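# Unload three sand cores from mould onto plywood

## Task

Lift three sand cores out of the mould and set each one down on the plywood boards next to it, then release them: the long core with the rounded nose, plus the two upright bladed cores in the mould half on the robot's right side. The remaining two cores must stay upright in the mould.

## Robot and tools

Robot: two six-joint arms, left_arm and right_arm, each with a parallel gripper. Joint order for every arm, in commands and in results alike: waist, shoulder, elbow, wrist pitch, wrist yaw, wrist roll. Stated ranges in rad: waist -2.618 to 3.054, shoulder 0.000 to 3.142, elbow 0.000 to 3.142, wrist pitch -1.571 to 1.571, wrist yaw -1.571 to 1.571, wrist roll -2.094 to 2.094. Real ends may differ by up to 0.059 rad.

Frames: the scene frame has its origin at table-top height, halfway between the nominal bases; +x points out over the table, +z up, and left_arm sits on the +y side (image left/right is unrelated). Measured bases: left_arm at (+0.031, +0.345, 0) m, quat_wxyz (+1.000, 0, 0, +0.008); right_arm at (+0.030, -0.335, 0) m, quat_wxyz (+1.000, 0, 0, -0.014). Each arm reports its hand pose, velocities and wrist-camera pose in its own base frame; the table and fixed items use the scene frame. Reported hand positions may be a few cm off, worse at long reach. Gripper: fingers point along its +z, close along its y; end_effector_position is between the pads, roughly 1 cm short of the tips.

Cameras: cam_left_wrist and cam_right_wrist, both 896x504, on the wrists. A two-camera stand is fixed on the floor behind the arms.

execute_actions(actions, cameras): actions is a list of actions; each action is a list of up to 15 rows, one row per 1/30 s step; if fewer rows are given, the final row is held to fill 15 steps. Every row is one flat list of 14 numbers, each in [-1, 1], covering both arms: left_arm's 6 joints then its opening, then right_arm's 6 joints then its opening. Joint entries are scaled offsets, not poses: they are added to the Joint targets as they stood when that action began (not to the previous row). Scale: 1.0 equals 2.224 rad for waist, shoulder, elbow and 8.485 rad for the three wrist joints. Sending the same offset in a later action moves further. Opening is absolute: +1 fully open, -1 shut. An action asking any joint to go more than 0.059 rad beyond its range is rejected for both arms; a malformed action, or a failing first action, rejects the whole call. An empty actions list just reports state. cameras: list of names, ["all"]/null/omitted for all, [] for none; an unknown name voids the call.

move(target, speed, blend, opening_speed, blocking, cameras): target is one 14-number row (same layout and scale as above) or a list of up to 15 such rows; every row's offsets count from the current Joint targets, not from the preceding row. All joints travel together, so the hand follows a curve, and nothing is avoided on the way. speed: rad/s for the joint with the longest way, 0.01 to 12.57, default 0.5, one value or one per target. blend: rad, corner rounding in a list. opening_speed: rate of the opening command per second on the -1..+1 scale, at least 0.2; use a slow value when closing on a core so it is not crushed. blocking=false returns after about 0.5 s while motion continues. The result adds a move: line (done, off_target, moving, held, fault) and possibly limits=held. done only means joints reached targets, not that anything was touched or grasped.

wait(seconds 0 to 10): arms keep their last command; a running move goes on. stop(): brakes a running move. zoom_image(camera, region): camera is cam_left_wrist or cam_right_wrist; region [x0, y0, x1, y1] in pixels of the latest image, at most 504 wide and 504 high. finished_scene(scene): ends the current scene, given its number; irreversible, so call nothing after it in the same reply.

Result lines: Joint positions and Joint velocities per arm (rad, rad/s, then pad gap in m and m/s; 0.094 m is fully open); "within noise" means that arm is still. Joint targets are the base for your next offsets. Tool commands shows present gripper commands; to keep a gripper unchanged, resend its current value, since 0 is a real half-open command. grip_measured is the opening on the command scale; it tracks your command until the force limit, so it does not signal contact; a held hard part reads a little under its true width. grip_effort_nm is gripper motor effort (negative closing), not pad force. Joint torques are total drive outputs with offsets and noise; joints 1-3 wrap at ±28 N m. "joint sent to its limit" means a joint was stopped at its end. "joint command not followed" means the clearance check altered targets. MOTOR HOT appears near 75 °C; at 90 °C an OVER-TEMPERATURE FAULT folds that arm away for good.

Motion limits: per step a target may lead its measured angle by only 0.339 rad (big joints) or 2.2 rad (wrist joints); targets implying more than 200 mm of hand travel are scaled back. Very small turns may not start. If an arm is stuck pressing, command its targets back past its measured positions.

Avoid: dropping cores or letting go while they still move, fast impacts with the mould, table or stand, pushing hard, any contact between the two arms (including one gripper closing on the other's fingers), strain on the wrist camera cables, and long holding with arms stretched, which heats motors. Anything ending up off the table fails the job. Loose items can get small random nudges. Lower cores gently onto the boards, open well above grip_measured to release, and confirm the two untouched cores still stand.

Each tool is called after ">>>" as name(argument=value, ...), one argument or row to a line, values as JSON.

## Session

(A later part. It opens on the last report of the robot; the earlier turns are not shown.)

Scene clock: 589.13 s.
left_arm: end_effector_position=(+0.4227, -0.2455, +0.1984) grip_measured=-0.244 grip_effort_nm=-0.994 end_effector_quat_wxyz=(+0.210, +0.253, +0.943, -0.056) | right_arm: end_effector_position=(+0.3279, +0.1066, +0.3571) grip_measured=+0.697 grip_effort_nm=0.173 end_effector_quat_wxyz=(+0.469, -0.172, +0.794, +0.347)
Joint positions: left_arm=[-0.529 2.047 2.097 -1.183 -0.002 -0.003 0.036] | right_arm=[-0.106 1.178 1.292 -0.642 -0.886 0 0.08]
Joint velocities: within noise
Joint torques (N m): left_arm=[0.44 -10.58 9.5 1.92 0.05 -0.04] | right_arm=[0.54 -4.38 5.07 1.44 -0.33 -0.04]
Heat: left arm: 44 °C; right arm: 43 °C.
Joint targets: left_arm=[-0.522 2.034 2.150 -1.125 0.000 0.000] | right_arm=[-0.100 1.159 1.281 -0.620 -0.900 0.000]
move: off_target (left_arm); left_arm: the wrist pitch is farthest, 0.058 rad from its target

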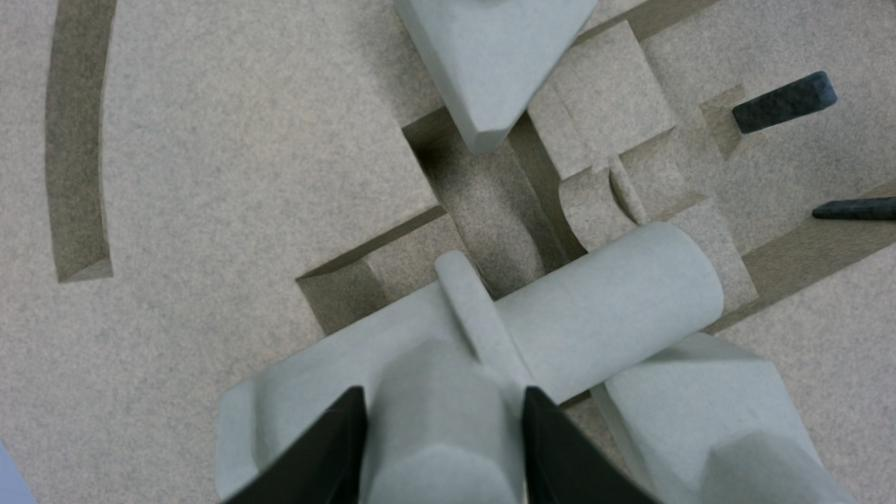

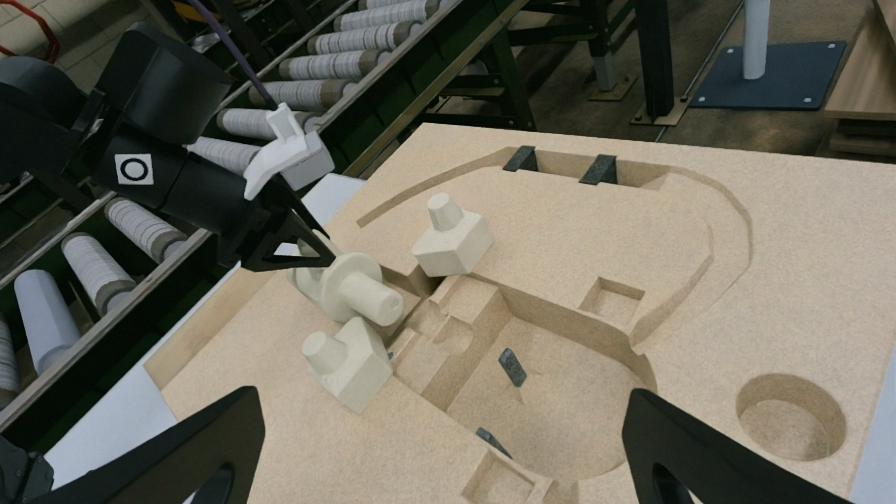

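>>> move(
  target=[0,0.0117,0.0989,-0.013,0,0,-0.52,0,0,0,0,0,0,0.7],
  speed=0.2,
)

>>> zoom_image(
  camera="cam_right_wrist",
  region=[250, 180, 450, 420],
)

Scene clock: 595.27 s.
left_arm: end_effector_position=(+0.4257, -0.2472, +0.2515) grip_measured=-0.244 grip_effort_nm=-0.999 end_effector_quat_wxyz=(+0.247, +0.251, +0.934, -0.066) | right_arm: end_effector_position=(+0.3279, +0.1066, +0.3572) grip_measured=+0.697 grip_effort_nm=0.173 end_effector_quat_wxyz=(+0.469, -0.172, +0.793, +0.347)
Joint positions: left_arm=[-0.529 2.068 2.318 -1.303 -0.002 -0.003 0.036] | right_arm=[-0.106 1.178 1.292 -0.641 -0.886 0 0.08]
Joint velocities: within noise
Joint torques (N m): left_arm=[0.46 -10 9.14 2.14 0.02 -0.04] | right_arm=[0.54 -4.36 5.07 1.44 -0.33 -0.04]
Heat: left arm: 43 °C; right arm: 43 °C.
Joint targets: left_arm=[-0.522 2.059 2.370 -1.235 0.000 0.000] | right_arm=[-0.100 1.159 1.281 -0.620 -0.900 0.000]
move: off_target (left_arm); left_arm: the wrist pitch is farthest, 0.068 rad from its target

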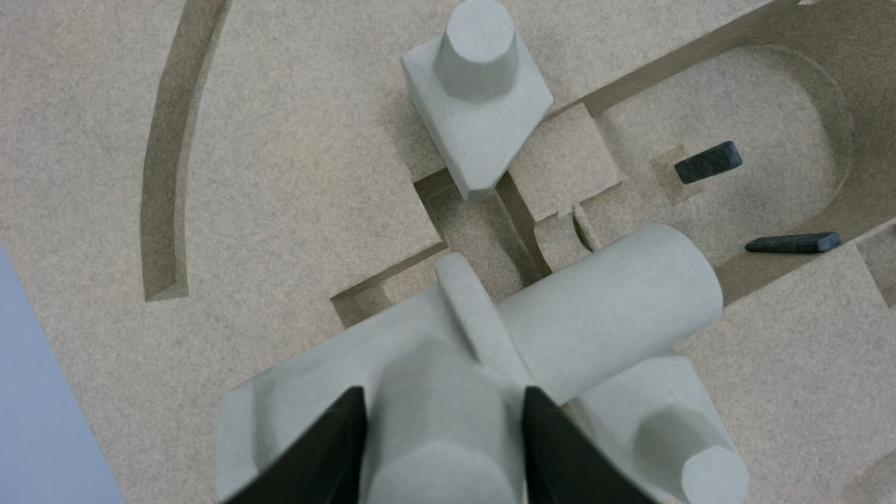

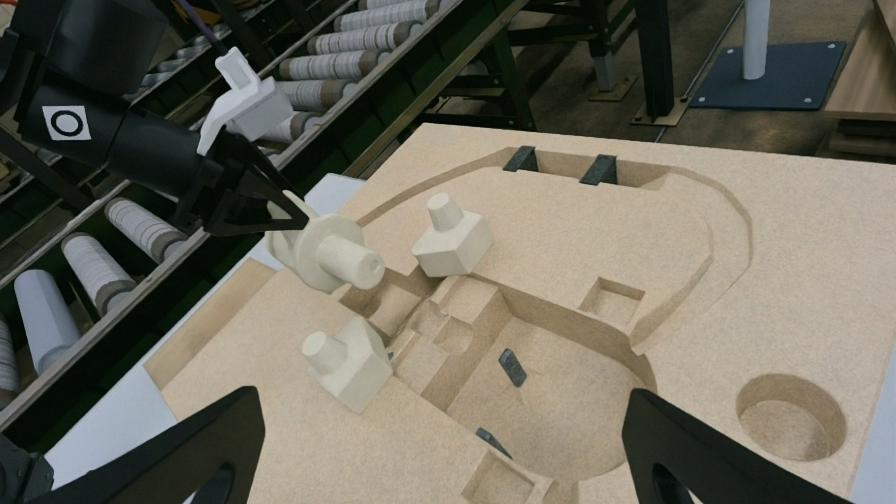

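Scaled by 2.100.

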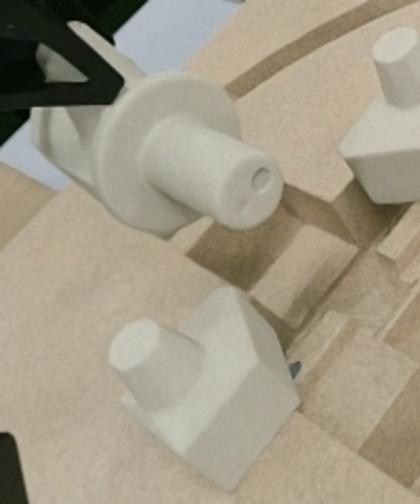

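>>> move(
  target=[
    [0.41,0,0,0,0,0,-0.52,0,0,0,0,0,0,0.7],
    [0.41,-0.3031,-0.3642,0.0136,0,0,-0.52,0,0,0,0,0,0,0.7],
  ],
  speed=0.5,
  blend=0.1,
)

>>> zoom_image(
  camera="cam_right_wrist",
  region=[0, 100, 400, 400],
)

Scene clock: 624.20 s.
left_arm: end_effector_position=(+0.3119, +0.1305, +0.2432) grip_measured=-0.245 grip_effort_nm=-0.994 end_effector_quat_wxyz=(+0.232, -0.190, +0.953, +0.048) | right_arm: end_effector_position=(+0.3279, +0.1066, +0.3572) grip_measured=+0.697 grip_effort_nm=0.173 end_effector_quat_wxyz=(+0.470, -0.172, +0.793, +0.347)
Joint positions: left_arm=[0.39 1.441 1.546 -1.198 -0.006 -0.003 0.035] | right_arm=[-0.106 1.178 1.292 -0.641 -0.886 0 0.08]
Joint velocities: within noise
Joint torques (N m): left_arm=[0.02 -8.85 6.13 2.19 0.08 -0.03] | right_arm=[0.54 -4.37 5.07 1.43 -0.34 -0.03]
Heat: left arm: 44 °C; right arm: 43 °C.
Joint targets: left_arm=[0.390 1.385 1.560 -1.120 0.000 0.000] | right_arm=[-0.100 1.159 1.281 -0.620 -0.900 0.000]
move: off_target (left_arm); left_arm: the wrist pitch is farthest, 0.079 rad from its target

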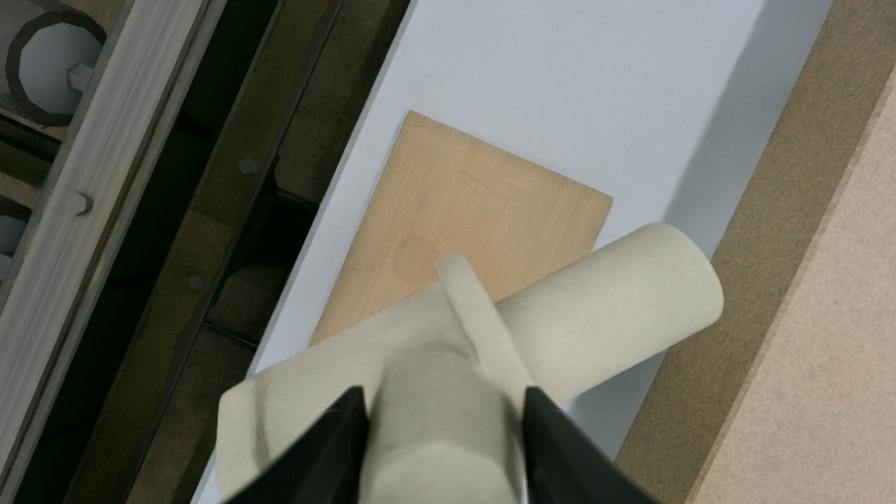

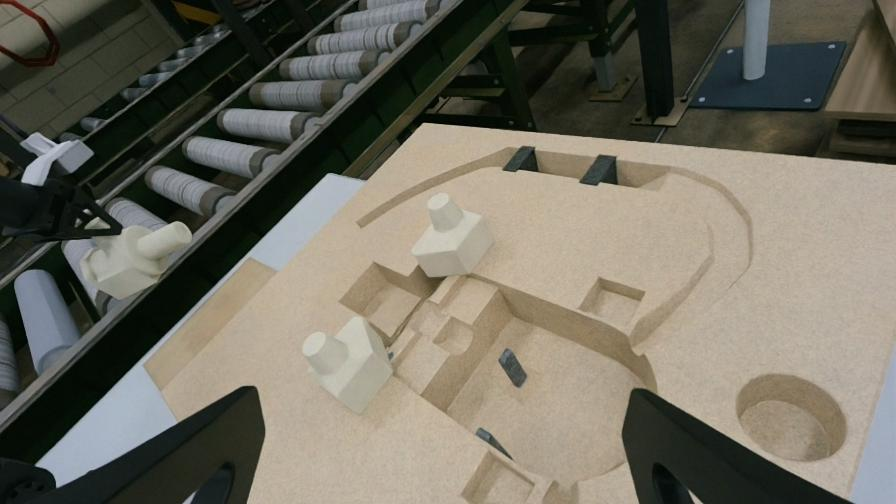

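Scaled by 1.260.

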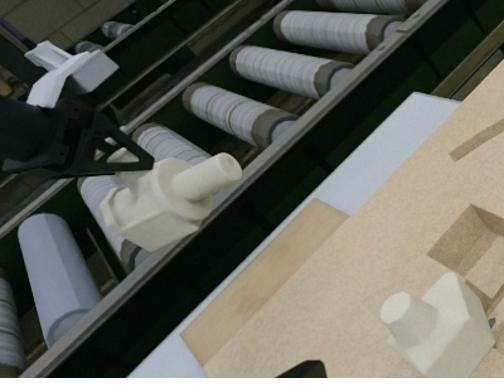

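>>> zoom_image(
  camera="cam_right_wrist",
  region=[50, 190, 230, 320],
)

Scaled by 2.800.

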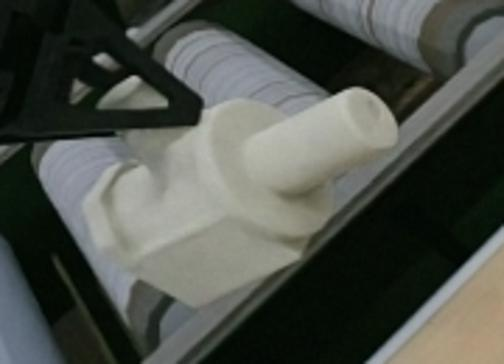

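>>> move(
  target=[
    [-0.0436,-0.0436,-0.1619,0.0389,0,0,-0.52,0,0,0,0,0,0,0.7],
    [-0.0436,-0.0414,-0.2675,0.0672,0,0,-0.52,0,0,0,0,0,0,0.7],
  ],
  speed=[0.3,0.2],
  blend=0.05,
)

>>> zoom_image(
  camera="cam_right_wrist",
  region=[0, 190, 260, 380],
)

Scene clock: 639.83 s.
left_arm: end_effector_position=(+0.3211, +0.1017, +0.1188) grip_measured=-0.245 grip_effort_nm=-0.999 end_effector_quat_wxyz=(+0.257, -0.147, +0.954, +0.041) | right_arm: end_effector_position=(+0.3280, +0.1066, +0.3573) grip_measured=+0.697 grip_effort_nm=0.168 end_effector_quat_wxyz=(+0.470, -0.172, +0.793, +0.347)
Joint positions: left_arm=[0.301 1.349 0.947 -0.642 -0.005 -0.003 0.035] | right_arm=[-0.106 1.178 1.292 -0.641 -0.886 0 0.08]
Joint velocities: within noise
Joint torques (N m): left_arm=[-0.54 -8.47 6.67 2.42 0.08 -0.05] | right_arm=[0.54 -4.38 5.08 1.44 -0.33 -0.04]
Heat: left arm: 44 °C; right arm: 44 °C.
Joint targets: left_arm=[0.293 1.293 0.965 -0.550 0.000 0.000] | right_arm=[-0.100 1.159 1.281 -0.620 -0.900 0.000]
move: off_target (left_arm); left_arm: the wrist pitch is farthest, 0.092 rad from its target

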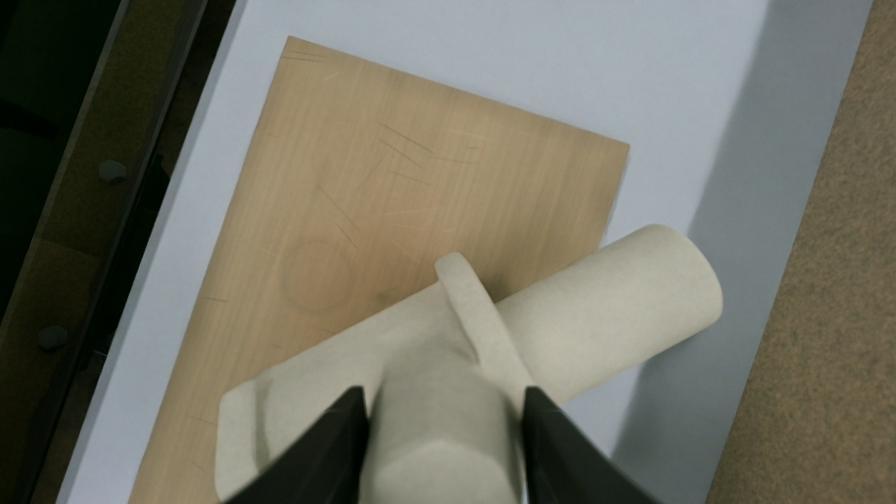

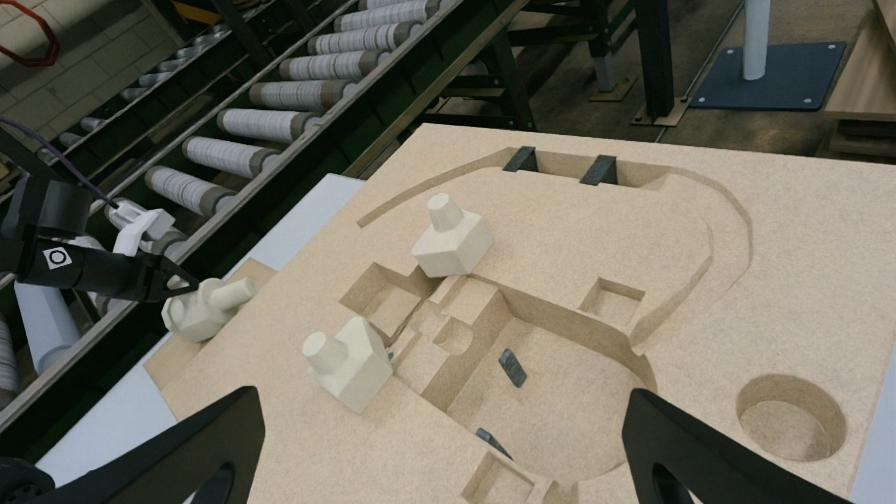

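Scaled by 1.938.

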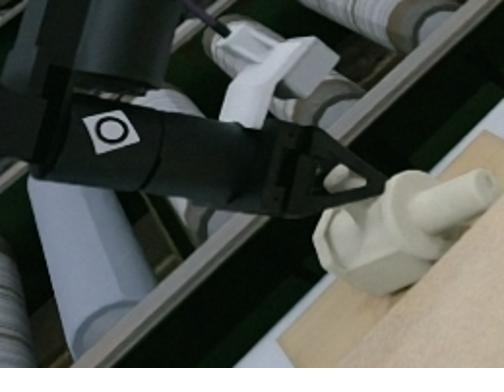

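>>> move(
  target=[0,0,-0.016,0.0092,0,0,-0.52,0,0,0,0,0,0,0.7],
  speed=0.1,
)

>>> zoom_image(
  camera="cam_right_wrist",
  region=[0, 190, 260, 380],
)

Scene clock: 644.27 s.
left_arm: end_effector_position=(+0.3271, +0.1036, +0.1152) grip_measured=-0.245 grip_effort_nm=-0.999 end_effector_quat_wxyz=(+0.274, -0.146, +0.949, +0.044) | right_arm: end_effector_position=(+0.3279, +0.1067, +0.3573) grip_measured=+0.697 grip_effort_nm=0.173 end_effector_quat_wxyz=(+0.470, -0.172, +0.793, +0.347)
Joint positions: left_arm=[0.301 1.349 0.914 -0.572 -0.005 -0.003 0.035] | right_arm=[-0.106 1.178 1.292 -0.641 -0.886 0 0.08]
Joint velocities: left_arm=[-0.002 0.002 0.007 -0.007 -0.154 -0.007 -0.001] | right_arm=[within noise]
Joint torques (N m): left_arm=[-0.46 -8.5 6.56 2.58 0.1 -0.05] | right_arm=[0.53 -4.37 5.09 1.44 -0.33 -0.04]
Heat: left arm: 44 °C; right arm: 44 °C.
Joint targets: left_arm=[0.293 1.293 0.930 -0.472 0.000 0.000] | right_arm=[-0.100 1.159 1.281 -0.620 -0.900 0.000]
move: off_target (left_arm); left_arm: the wrist pitch is farthest, 0.100 rad from its target

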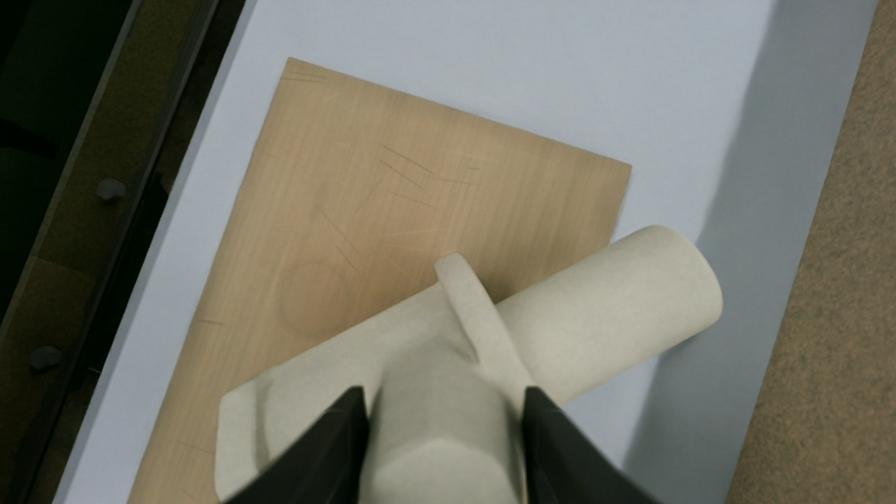

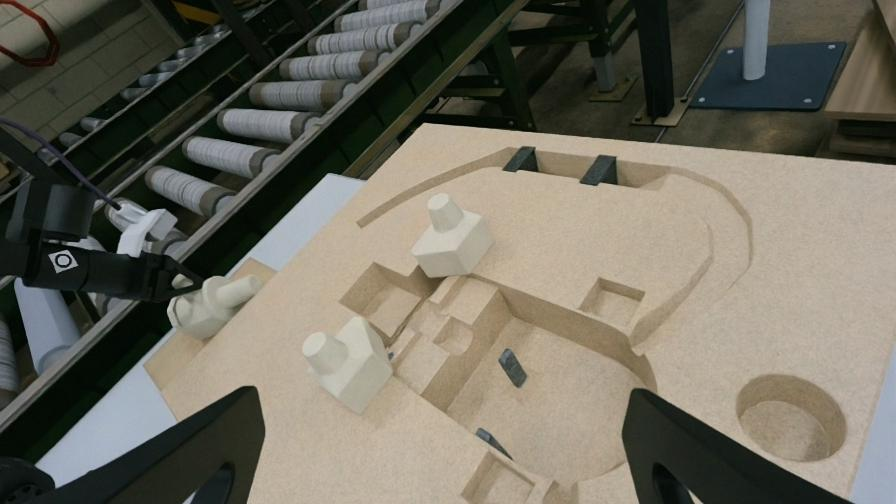

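Scaled by 1.938.

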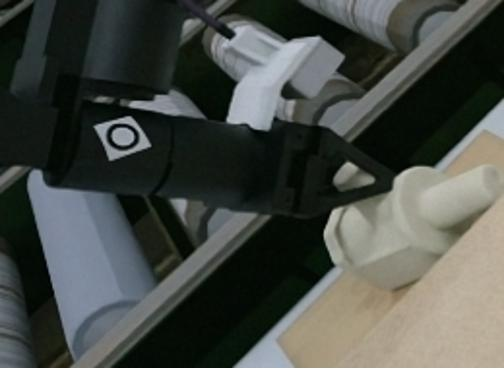

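>>> move(
  target=[0,0,-0.0155,0.004,0,0,-0.52,0,0,0,0,0,0,0.7],
  speed=0.08,
  cameras=["cam_left_wrist"],
)

>>> move(
  target=[0,0,-0.0155,0.004,0,0,-0.52,0,0,0,0,0,0,0.7],
  speed=0.08,
)

>>> zoom_image(
  camera="cam_right_wrist",
  region=[0, 190, 260, 380],
)

Scene clock: 647.93 s.
left_arm: end_effector_position=(+0.3279, +0.1036, +0.1121) grip_measured=-0.245 grip_effort_nm=-0.999 end_effector_quat_wxyz=(+0.283, -0.146, +0.947, +0.044) | right_arm: end_effector_position=(+0.3279, +0.1067, +0.3573) grip_measured=+0.697 grip_effort_nm=0.178 end_effector_quat_wxyz=(+0.470, -0.172, +0.793, +0.347)
Joint positions: left_arm=[0.301 1.342 0.886 -0.534 -0.004 -0.003 0.035] | right_arm=[-0.106 1.178 1.292 -0.641 -0.886 0 0.08]
Joint velocities: within noise
Joint torques (N m): left_arm=[-0.55 -7.86 5.98 2.56 0.08 -0.02] | right_arm=[0.55 -4.37 5.08 1.44 -0.34 -0.04]
Heat: left arm: 45 °C; right arm: 44 °C.
Joint targets: left_arm=[0.293 1.293 0.895 -0.438 0.000 0.000] | right_arm=[-0.100 1.159 1.281 -0.620 -0.900 0.000]
move: off_target (left_arm); left_arm: the wrist pitch is farthest, 0.096 rad from its target
Images, in order (width x height): cam_left_wrist 896x504.

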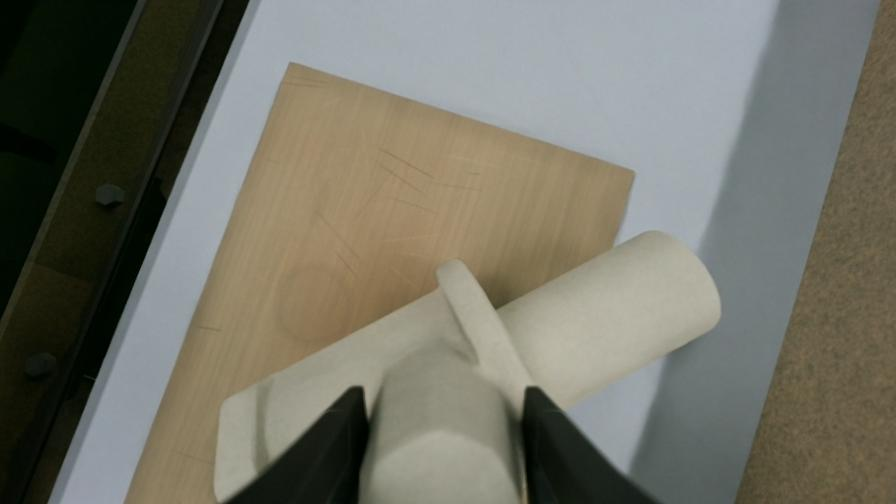

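Scene clock: 648.80 s.
left_arm: end_effector_position=(+0.3295, +0.1040, +0.1121) grip_measured=-0.245 grip_effort_nm=-0.999 end_effector_quat_wxyz=(+0.297, -0.145, +0.943, +0.046) | right_arm: end_effector_position=(+0.3279, +0.1067, +0.3573) grip_measured=+0.697 grip_effort_nm=0.173 end_effector_quat_wxyz=(+0.470, -0.172, +0.793, +0.347)
Joint positions: left_arm=[0.301 1.328 0.858 -0.492 -0.004 -0.003 0.035] | right_arm=[-0.106 1.178 1.292 -0.641 -0.886 0 0.08]
Joint velocities: within noise
Joint torques (N m): left_arm=[-0.53 -6.61 5.42 2.5 0.08 -0.01] | right_arm=[0.54 -4.38 5.08 1.43 -0.33 -0.04]
Heat: left arm: 45 °C; right arm: 44 °C.
Joint targets: left_arm=[0.293 1.293 0.861 -0.404 0.000 0.000] | right_arm=[-0.100 1.159 1.281 -0.620 -0.900 0.000]
move: off_target (left_arm); left_arm: the wrist pitch is farthest, 0.088 rad from its target

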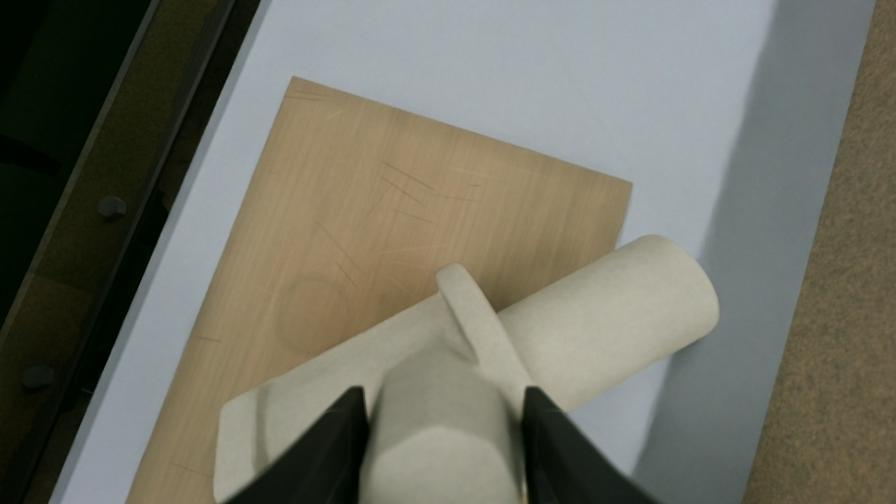

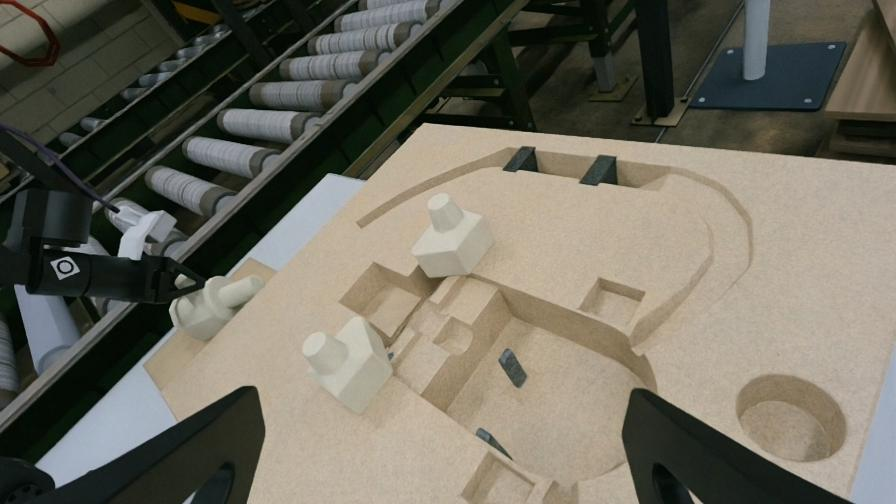

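Scaled by 1.938.

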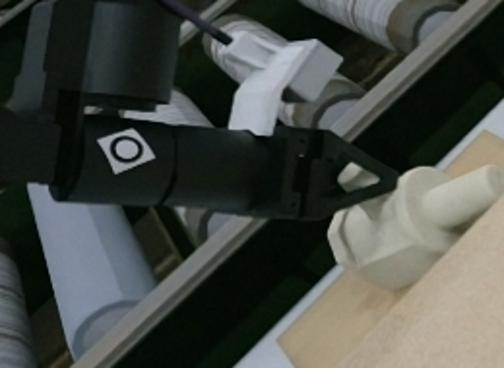

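>>> move(
  target=[0,0,0.008,-0.002,0,0,-0.21,0,0,0,0,0,0,0.7],
  speed=0.1,
  opening_speed=0.2,
)

>>> zoom_image(
  camera="cam_right_wrist",
  region=[0, 190, 260, 380],
)

Scene clock: 653.27 s.
left_arm: end_effector_position=(+0.3295, +0.1039, +0.1120) grip_measured=-0.208 grip_effort_nm=-0.085 end_effector_quat_wxyz=(+0.297, -0.145, +0.943, +0.046) | right_arm: end_effector_position=(+0.3279, +0.1067, +0.3573) grip_measured=+0.697 grip_effort_nm=0.173 end_effector_quat_wxyz=(+0.470, -0.172, +0.793, +0.347)
Joint positions: left_arm=[0.301 1.328 0.858 -0.491 -0.003 -0.003 0.037] | right_arm=[-0.106 1.178 1.292 -0.641 -0.886 0 0.08]
Joint velocities: within noise
Joint torques (N m): left_arm=[-0.53 -6.68 6.91 2.32 0.06 -0.03] | right_arm=[0.54 -4.36 5.07 1.44 -0.34 -0.03]
Heat: left arm: 46 °C; right arm: 44 °C.
Joint targets: left_arm=[0.293 1.293 0.878 -0.421 0.000 0.000] | right_arm=[-0.100 1.159 1.281 -0.620 -0.900 0.000]
move: off_target (left_arm); left_arm: the wrist pitch is farthest, 0.070 rad from its target

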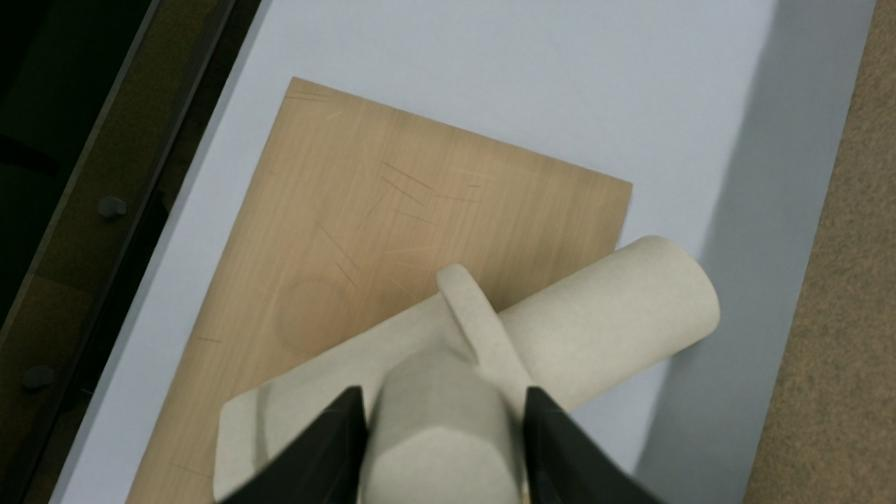

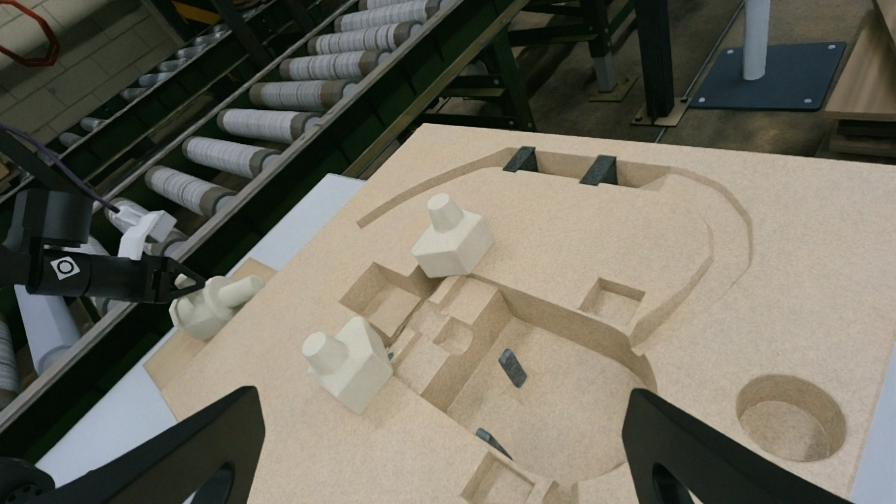

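Scaled by 1.938.

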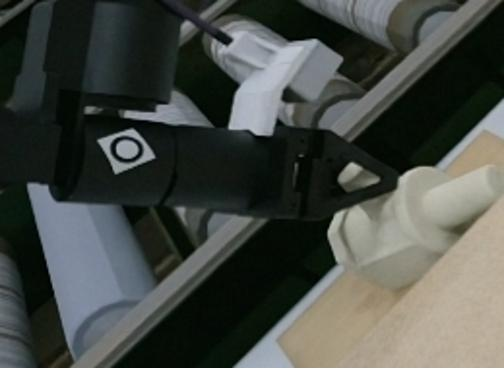

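>>> move(
  target=[0,0,0,0,0,0,0.4,0,0,0,0,0,0,0.7],
  opening_speed=0.3,
)

Scene clock: 674.50 s.
left_arm: end_effector_position=(+0.3392, +0.1069, +0.1220) grip_measured=+0.398 grip_effort_nm=0.144 end_effector_quat_wxyz=(+0.324, -0.144, +0.934, +0.050) | right_arm: end_effector_position=(+0.3280, +0.1067, +0.3574) grip_measured=+0.697 grip_effort_nm=0.173 end_effector_quat_wxyz=(+0.470, -0.172, +0.793, +0.347)
Joint positions: left_arm=[0.301 1.32 0.858 -0.441 -0.003 -0.003 0.066] | right_arm=[-0.106 1.178 1.292 -0.64 -0.886 0 0.08]
Joint velocities: within noise
Joint torques (N m): left_arm=[-0.49 -6.09 7.1 1.85 0.08 -0.01] | right_arm=[0.55 -4.38 5.07 1.43 -0.34 -0.04]
Heat: left arm: 47 °C; right arm: 44 °C.
Joint targets: left_arm=[0.293 1.293 0.878 -0.421 0.000 0.000] | right_arm=[-0.100 1.159 1.281 -0.620 -0.900 0.000]
move: done

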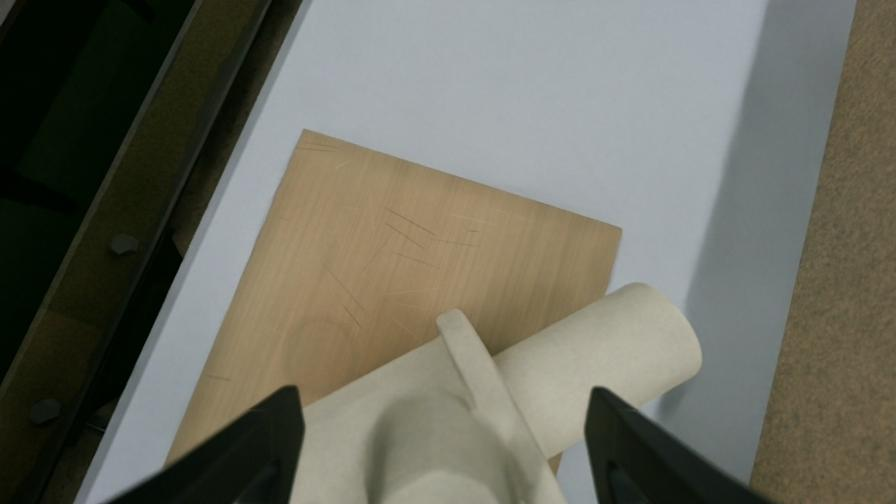

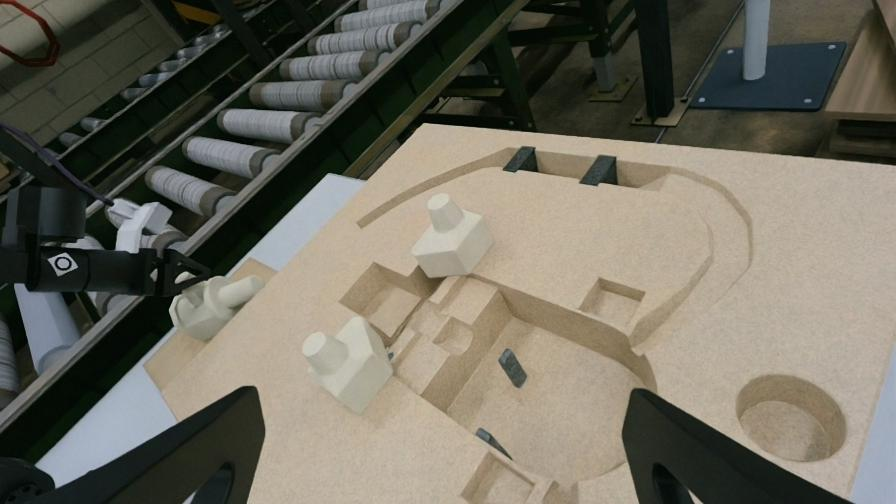

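>>> move(
  target=[
    [0,-0.0022,0.1448,-0.0435,0,0,0.4,0,0,0,0,0,0,0.7],
    [0,0.0414,0.3067,-0.0824,0,0,0.4,0,0,0,0,0,0,0.7],
  ],
  speed=0.4,
  blend=0.05,
)

>>> wait(
  seconds=1,
)

Scene clock: 680.00 s.
left_arm: end_effector_position=(+0.3294, +0.1039, +0.2731) grip_measured=+0.398 grip_effort_nm=0.134 end_effector_quat_wxyz=(+0.302, -0.145, +0.941, +0.047) | right_arm: end_effector_position=(+0.3280, +0.1067, +0.3574) grip_measured=+0.697 grip_effort_nm=0.173 end_effector_quat_wxyz=(+0.470, -0.172, +0.793, +0.347)
Joint positions: left_arm=[0.301 1.372 1.538 -1.115 -0.003 -0.003 0.066] | right_arm=[-0.106 1.178 1.292 -0.64 -0.886 0 0.08]
Joint velocities: within noise
Joint torques (N m): left_arm=[-0.57 -3.3 6.84 1.47 0.06 -0.02] | right_arm=[0.54 -4.38 5.07 1.43 -0.33 -0.04]
Heat: left arm: 46 °C; right arm: 44 °C.
Joint targets: left_arm=[0.293 1.385 1.561 -1.120 0.000 0.000] | right_arm=[-0.100 1.159 1.281 -0.620 -0.900 0.000]
move: done

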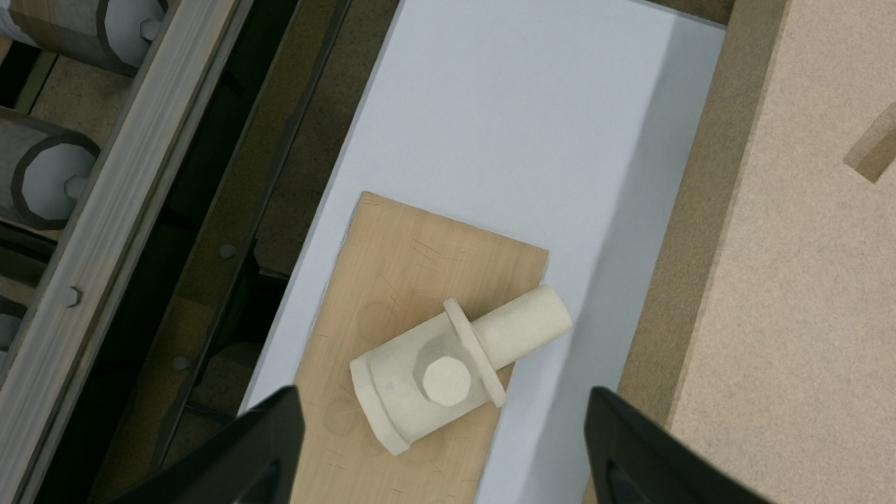

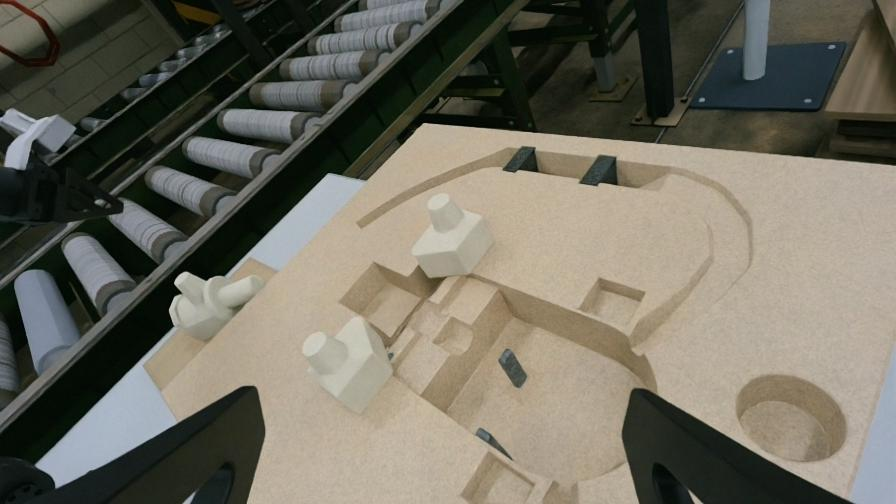

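Scene clock: 681.00 s.
left_arm: end_effector_position=(+0.3293, +0.1039, +0.2730) grip_measured=+0.398 grip_effort_nm=0.139 end_effector_quat_wxyz=(+0.302, -0.145, +0.941, +0.047) | right_arm: end_effector_position=(+0.3280, +0.1067, +0.3574) grip_measured=+0.697 grip_effort_nm=0.173 end_effector_quat_wxyz=(+0.470, -0.172, +0.793, +0.347)
Joint positions: left_arm=[0.301 1.372 1.538 -1.116 -0.003 -0.003 0.066] | right_arm=[-0.106 1.178 1.292 -0.64 -0.886 0 0.08]
Joint velocities: within noise
Joint torques (N m): left_arm=[-0.62 -3.28 6.84 1.52 0.09 -0.03] | right_arm=[0.55 -4.41 5.07 1.44 -0.33 -0.03]
Heat: left arm: 46 °C; right arm: 44 °C.
Joint targets: left_arm=[0.293 1.385 1.561 -1.120 0.000 0.000] | right_arm=[-0.100 1.159 1.281 -0.620 -0.900 0.000]
Tool commands: left_gripper/opening=+0.4 right_gripper/opening=+0.7
wait: 1.00 s; at rest by 0.17 s

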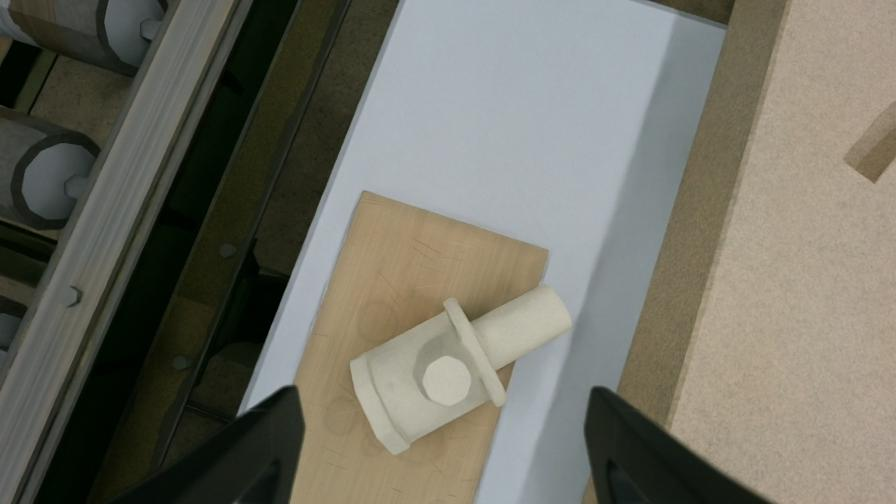

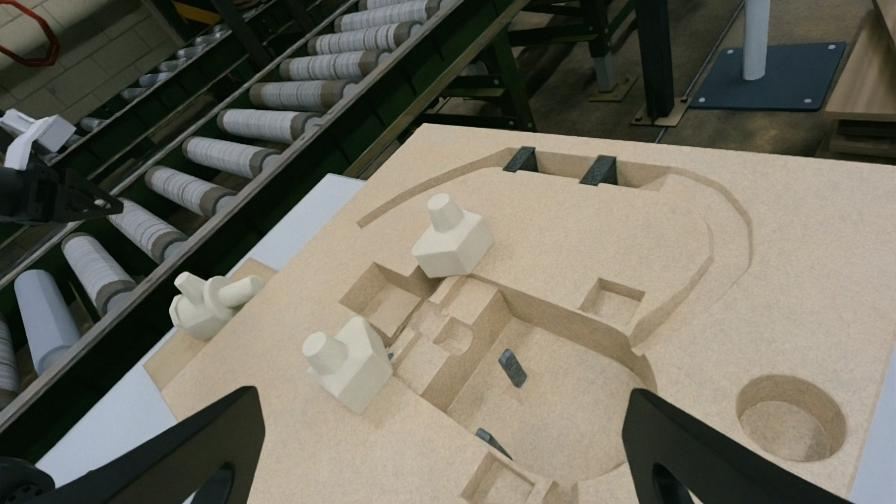

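>>> finished_scene(
  scene=1,
)

The scene is finished: the task was done.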